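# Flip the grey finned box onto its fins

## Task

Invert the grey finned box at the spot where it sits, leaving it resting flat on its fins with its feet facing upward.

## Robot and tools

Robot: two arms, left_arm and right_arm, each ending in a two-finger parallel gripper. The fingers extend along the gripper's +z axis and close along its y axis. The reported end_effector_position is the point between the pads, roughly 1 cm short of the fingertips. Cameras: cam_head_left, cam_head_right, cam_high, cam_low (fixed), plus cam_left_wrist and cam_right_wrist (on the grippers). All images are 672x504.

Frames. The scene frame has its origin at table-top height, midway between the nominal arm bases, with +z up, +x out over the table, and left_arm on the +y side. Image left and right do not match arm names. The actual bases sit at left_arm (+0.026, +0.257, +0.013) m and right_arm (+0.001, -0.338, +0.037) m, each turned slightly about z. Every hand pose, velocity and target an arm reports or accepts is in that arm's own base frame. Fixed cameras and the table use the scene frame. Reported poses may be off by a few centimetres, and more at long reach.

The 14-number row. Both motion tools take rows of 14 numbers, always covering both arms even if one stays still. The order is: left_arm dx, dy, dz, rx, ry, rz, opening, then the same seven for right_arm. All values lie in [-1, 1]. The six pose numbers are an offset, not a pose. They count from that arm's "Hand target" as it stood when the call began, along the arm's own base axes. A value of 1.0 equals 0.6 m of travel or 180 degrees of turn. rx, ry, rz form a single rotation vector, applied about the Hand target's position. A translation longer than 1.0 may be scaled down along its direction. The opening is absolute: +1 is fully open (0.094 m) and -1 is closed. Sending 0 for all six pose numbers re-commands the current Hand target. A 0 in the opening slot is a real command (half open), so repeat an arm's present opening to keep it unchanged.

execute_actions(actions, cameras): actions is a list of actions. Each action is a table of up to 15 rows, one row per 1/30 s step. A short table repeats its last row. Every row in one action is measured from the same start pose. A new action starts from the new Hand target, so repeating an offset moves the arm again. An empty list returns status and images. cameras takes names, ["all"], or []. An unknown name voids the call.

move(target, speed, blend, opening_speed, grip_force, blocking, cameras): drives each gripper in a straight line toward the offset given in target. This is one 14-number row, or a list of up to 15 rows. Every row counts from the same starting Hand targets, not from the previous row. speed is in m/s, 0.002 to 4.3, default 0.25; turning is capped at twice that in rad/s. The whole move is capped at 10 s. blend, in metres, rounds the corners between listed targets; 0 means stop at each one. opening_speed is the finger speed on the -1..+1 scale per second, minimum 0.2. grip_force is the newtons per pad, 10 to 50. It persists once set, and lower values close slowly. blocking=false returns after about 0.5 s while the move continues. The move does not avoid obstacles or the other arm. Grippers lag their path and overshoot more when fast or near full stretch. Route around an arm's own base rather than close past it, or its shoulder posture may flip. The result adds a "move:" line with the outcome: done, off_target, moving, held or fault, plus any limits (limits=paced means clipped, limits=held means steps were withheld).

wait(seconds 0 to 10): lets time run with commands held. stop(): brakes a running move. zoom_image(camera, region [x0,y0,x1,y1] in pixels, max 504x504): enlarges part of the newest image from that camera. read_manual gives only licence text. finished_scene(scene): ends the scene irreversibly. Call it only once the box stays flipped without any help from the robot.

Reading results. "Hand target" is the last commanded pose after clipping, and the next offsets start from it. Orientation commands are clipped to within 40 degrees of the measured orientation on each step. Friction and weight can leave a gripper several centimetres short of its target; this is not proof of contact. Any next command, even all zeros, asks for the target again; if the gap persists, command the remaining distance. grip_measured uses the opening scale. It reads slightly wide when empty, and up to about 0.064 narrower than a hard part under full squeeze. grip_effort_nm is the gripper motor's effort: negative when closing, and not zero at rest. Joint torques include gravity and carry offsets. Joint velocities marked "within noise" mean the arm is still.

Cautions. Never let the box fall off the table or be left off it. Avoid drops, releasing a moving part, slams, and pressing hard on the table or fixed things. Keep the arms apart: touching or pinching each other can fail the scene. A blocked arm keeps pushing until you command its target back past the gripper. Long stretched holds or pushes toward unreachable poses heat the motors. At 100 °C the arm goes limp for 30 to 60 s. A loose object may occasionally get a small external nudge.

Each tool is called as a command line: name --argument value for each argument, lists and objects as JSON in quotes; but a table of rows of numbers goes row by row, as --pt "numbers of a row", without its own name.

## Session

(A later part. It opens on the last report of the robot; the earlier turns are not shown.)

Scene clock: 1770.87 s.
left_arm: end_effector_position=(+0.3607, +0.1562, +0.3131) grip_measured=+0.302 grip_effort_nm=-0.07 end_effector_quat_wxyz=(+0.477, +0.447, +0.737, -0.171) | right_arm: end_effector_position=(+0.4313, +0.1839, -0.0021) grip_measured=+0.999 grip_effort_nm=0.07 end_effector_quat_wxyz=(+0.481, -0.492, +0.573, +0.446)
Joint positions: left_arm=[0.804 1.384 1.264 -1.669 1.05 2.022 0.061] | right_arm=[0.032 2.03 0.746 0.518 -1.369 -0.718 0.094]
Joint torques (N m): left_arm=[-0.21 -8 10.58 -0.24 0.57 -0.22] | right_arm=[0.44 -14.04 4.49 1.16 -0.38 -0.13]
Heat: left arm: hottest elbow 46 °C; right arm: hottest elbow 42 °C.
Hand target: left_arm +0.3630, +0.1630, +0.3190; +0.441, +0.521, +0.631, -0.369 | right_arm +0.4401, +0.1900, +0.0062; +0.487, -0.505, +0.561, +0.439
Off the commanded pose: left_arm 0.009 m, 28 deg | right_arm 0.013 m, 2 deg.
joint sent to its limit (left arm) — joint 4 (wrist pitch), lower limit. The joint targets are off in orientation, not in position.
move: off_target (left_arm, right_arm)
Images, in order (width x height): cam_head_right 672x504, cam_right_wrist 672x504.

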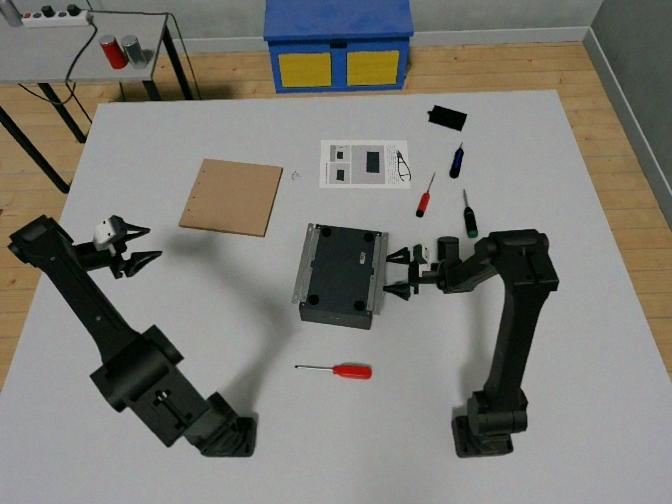

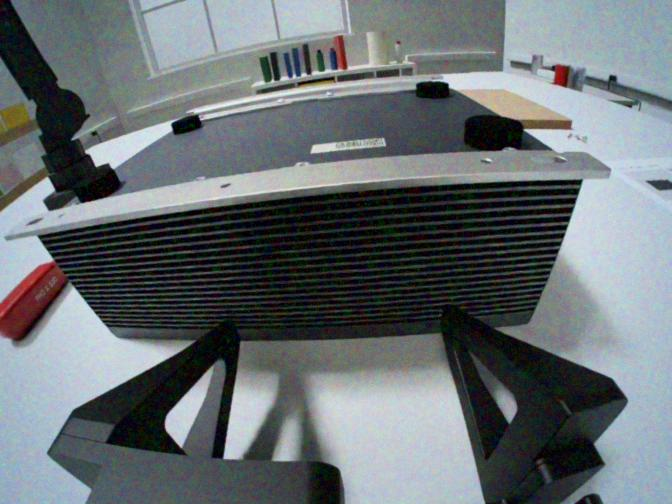

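move --target '[0,0,0,0,0,0,0.3, 0,0.1,0,0,0,0,1.0]' --speed 0.05 --cameras '["cam_right_wrist","cam_head_right"]'

Scene clock: 1777.77 s.
left_arm: end_effector_position=(+0.3607, +0.1562, +0.3131) grip_measured=+0.302 grip_effort_nm=-0.07 end_effector_quat_wxyz=(+0.477, +0.447, +0.737, -0.171) | right_arm: end_effector_position=(+0.4455, +0.2228, +0.0042) grip_measured=+0.999 grip_effort_nm=0.07 end_effector_quat_wxyz=(+0.494, -0.491, +0.578, +0.425)
Joint positions: left_arm=[0.804 1.384 1.264 -1.669 1.05 2.022 0.061] | right_arm=[0.127 2.053 0.746 0.808 -1.252 -0.47 0.094]
Joint torques (N m): left_arm=[-0.38 -8 10.55 -0.23 0.55 -0.22] | right_arm=[3.72 -13.1 4.01 2.43 -0.39 0.17]
Heat: left arm: hottest elbow 46 °C; right arm: hottest elbow 41 °C.
Hand target: left_arm +0.3630, +0.1630, +0.3190; +0.441, +0.521, +0.631, -0.369 | right_arm +0.4400, +0.2501, +0.0062; +0.487, -0.505, +0.561, +0.439
Off the commanded pose: left_arm 0.009 m, 28 deg | right_arm 0.028 m, 3 deg.
joint sent to its limit (left arm) — joint 4 (wrist pitch), lower limit. The joint targets are off in orientation, not in position.
move: off_target (left_arm, right_arm)
Images, in order (width x height): cam_head_right 672x504, cam_right_wrist 672x504.

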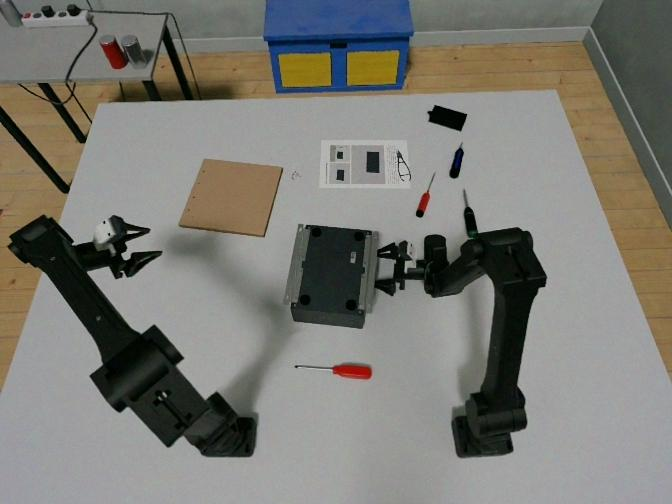

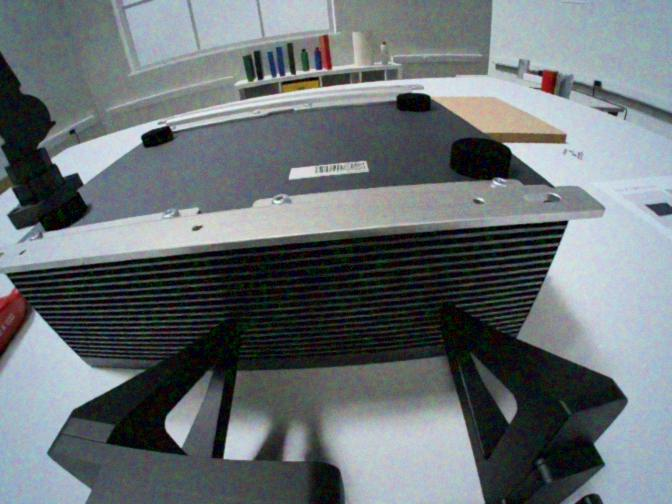

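move --target '[0,0,0,0,0,0,0.3, 0,0.0333,0,0,0,0.012,1.0]' --speed 0.05 --cameras '["cam_right_wrist"]'

Scene clock: 1783.50 s.
left_arm: end_effector_position=(+0.3607, +0.1562, +0.3131) grip_measured=+0.302 grip_effort_nm=-0.07 end_effector_quat_wxyz=(+0.477, +0.447, +0.737, -0.171) | right_arm: end_effector_position=(+0.4428, +0.2408, +0.0039) grip_measured=+0.999 grip_effort_nm=0.07 end_effector_quat_wxyz=(+0.486, -0.499, +0.571, +0.434)
Joint positions: left_arm=[0.804 1.384 1.264 -1.669 1.05 2.022 0.061] | right_arm=[0.166 2.059 0.76 0.808 -1.245 -0.459 0.094]
Joint torques (N m): left_arm=[-0.38 -8.06 10.59 -0.21 0.55 -0.22] | right_arm=[4.25 -12.45 5.07 2.11 -0.53 0.12]
Heat: left arm: hottest elbow 46 °C; right arm: hottest elbow 41 °C.
Hand target: left_arm +0.3630, +0.1630, +0.3190; +0.441, +0.521, +0.631, -0.369 | right_arm +0.4400, +0.2699, +0.0061; +0.478, -0.516, +0.552, +0.448
Off the commanded pose: left_arm 0.009 m, 28 deg | right_arm 0.029 m, 3 deg.
joint sent to its limit (left arm) — joint 4 (wrist pitch), lower limit. The joint targets are off in orientation, not in position.
move: off_target (left_arm, right_arm)
Images, in order (width x height): cam_right_wrist 672x504.

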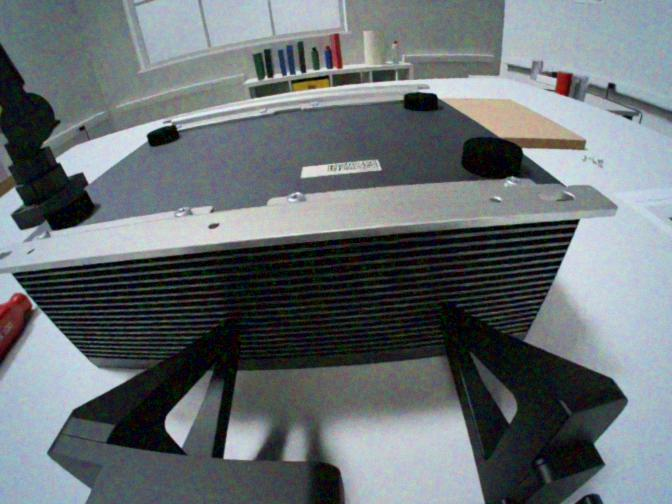

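move --pt "0 0 0 0 0 0 0.3 -0.01 -0.22 0.01 0 0 -0.012 1.0" --pt "0 0 0 0 0 0 0.3 -0.03 -0.27 0.3 0 0 -0.012 1.0" --speed 0.1 --blend 0.03 --cameras '["cam_right_wrist","cam_head_right","cam_high","cam_low"]'

zoom_image --camera "cam_low" --region '[200, 220, 420, 320]'

Scene clock: 1798.63 s.
left_arm: end_effector_position=(+0.3607, +0.1562, +0.3131) grip_measured=+0.302 grip_effort_nm=-0.07 end_effector_quat_wxyz=(+0.477, +0.447, +0.737, -0.171) | right_arm: end_effector_position=(+0.4084, +0.1158, +0.1800) grip_measured=+0.999 grip_effort_nm=0.06 end_effector_quat_wxyz=(+0.479, -0.499, +0.566, +0.448)
Joint positions: left_arm=[0.804 1.384 1.264 -1.669 1.05 2.022 0.061] | right_arm=[-0.14 1.632 0.987 -1.231 -1.425 -1.851 0.094]
Joint torques (N m): left_arm=[-0.21 -8.06 10.58 -0.21 0.57 -0.22] | right_arm=[-1.85 -10.52 8.58 -0.27 -0.56 -0.13]
Heat: left arm: hottest elbow 46 °C; right arm: hottest elbow 40 °C.
Hand target: left_arm +0.3630, +0.1630, +0.3190; +0.441, +0.521, +0.631, -0.369 | right_arm +0.4220, +0.1080, +0.1861; +0.487, -0.505, +0.561, +0.439
Off the commanded pose: left_arm 0.009 m, 28 deg | right_arm 0.017 m, 2 deg.
joint sent to its limit (left arm) — joint 4 (wrist pitch), lower limit. The joint targets are off in orientation, not in position.
move: off_target (left_arm, right_arm)
Images, in order (width x height): cam_head_right 672x504, cam_high 672x504, cam_low 672x504, cam_right_wrist 672x504.

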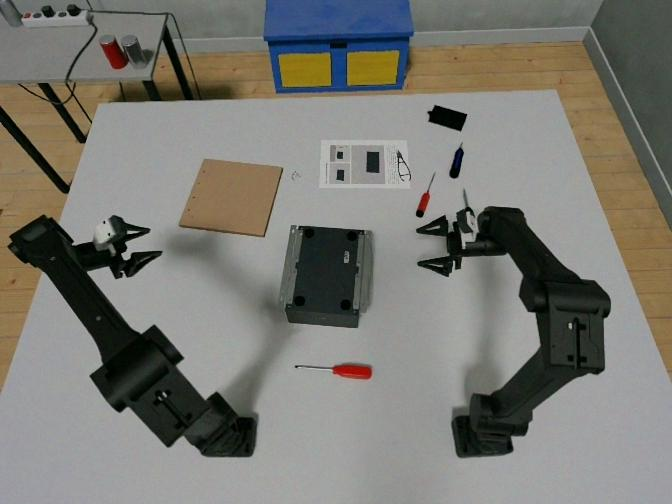

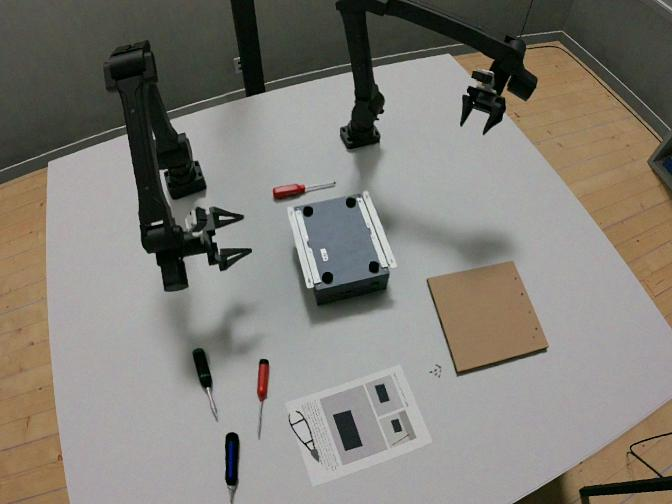

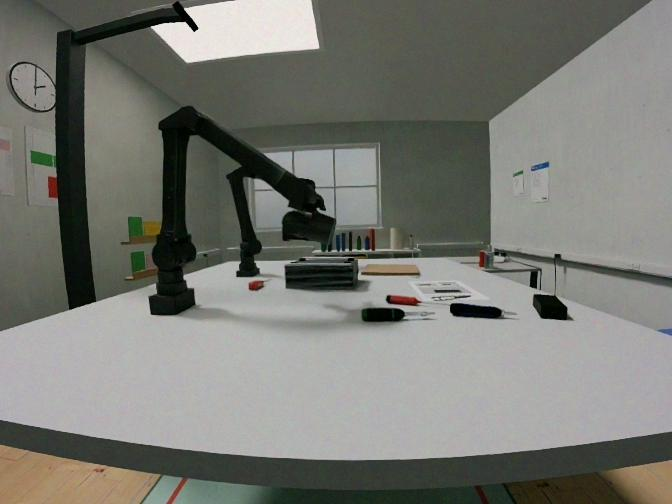

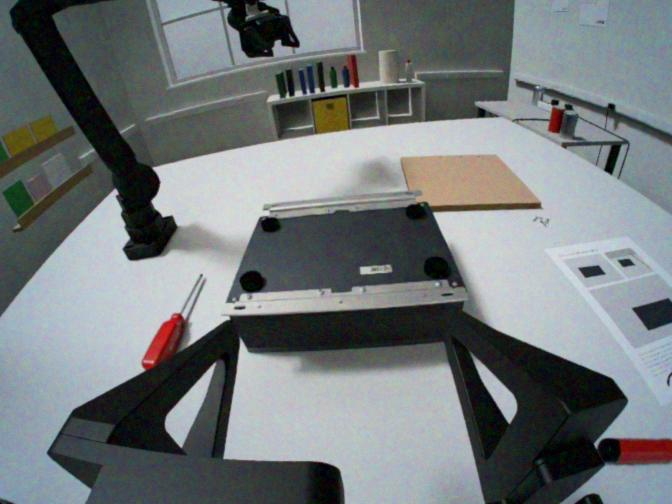

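Scaled by 2.291.

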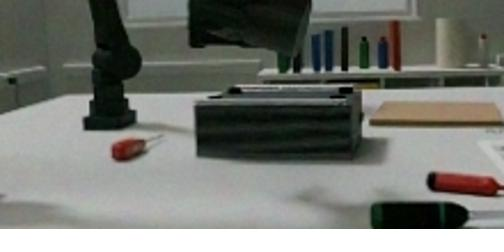

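The box lies flat on its fins with its feet up, both arms are clear of it, and every tool is still on the table.

finished_scene --scene 2

The scene is finished: the task was done.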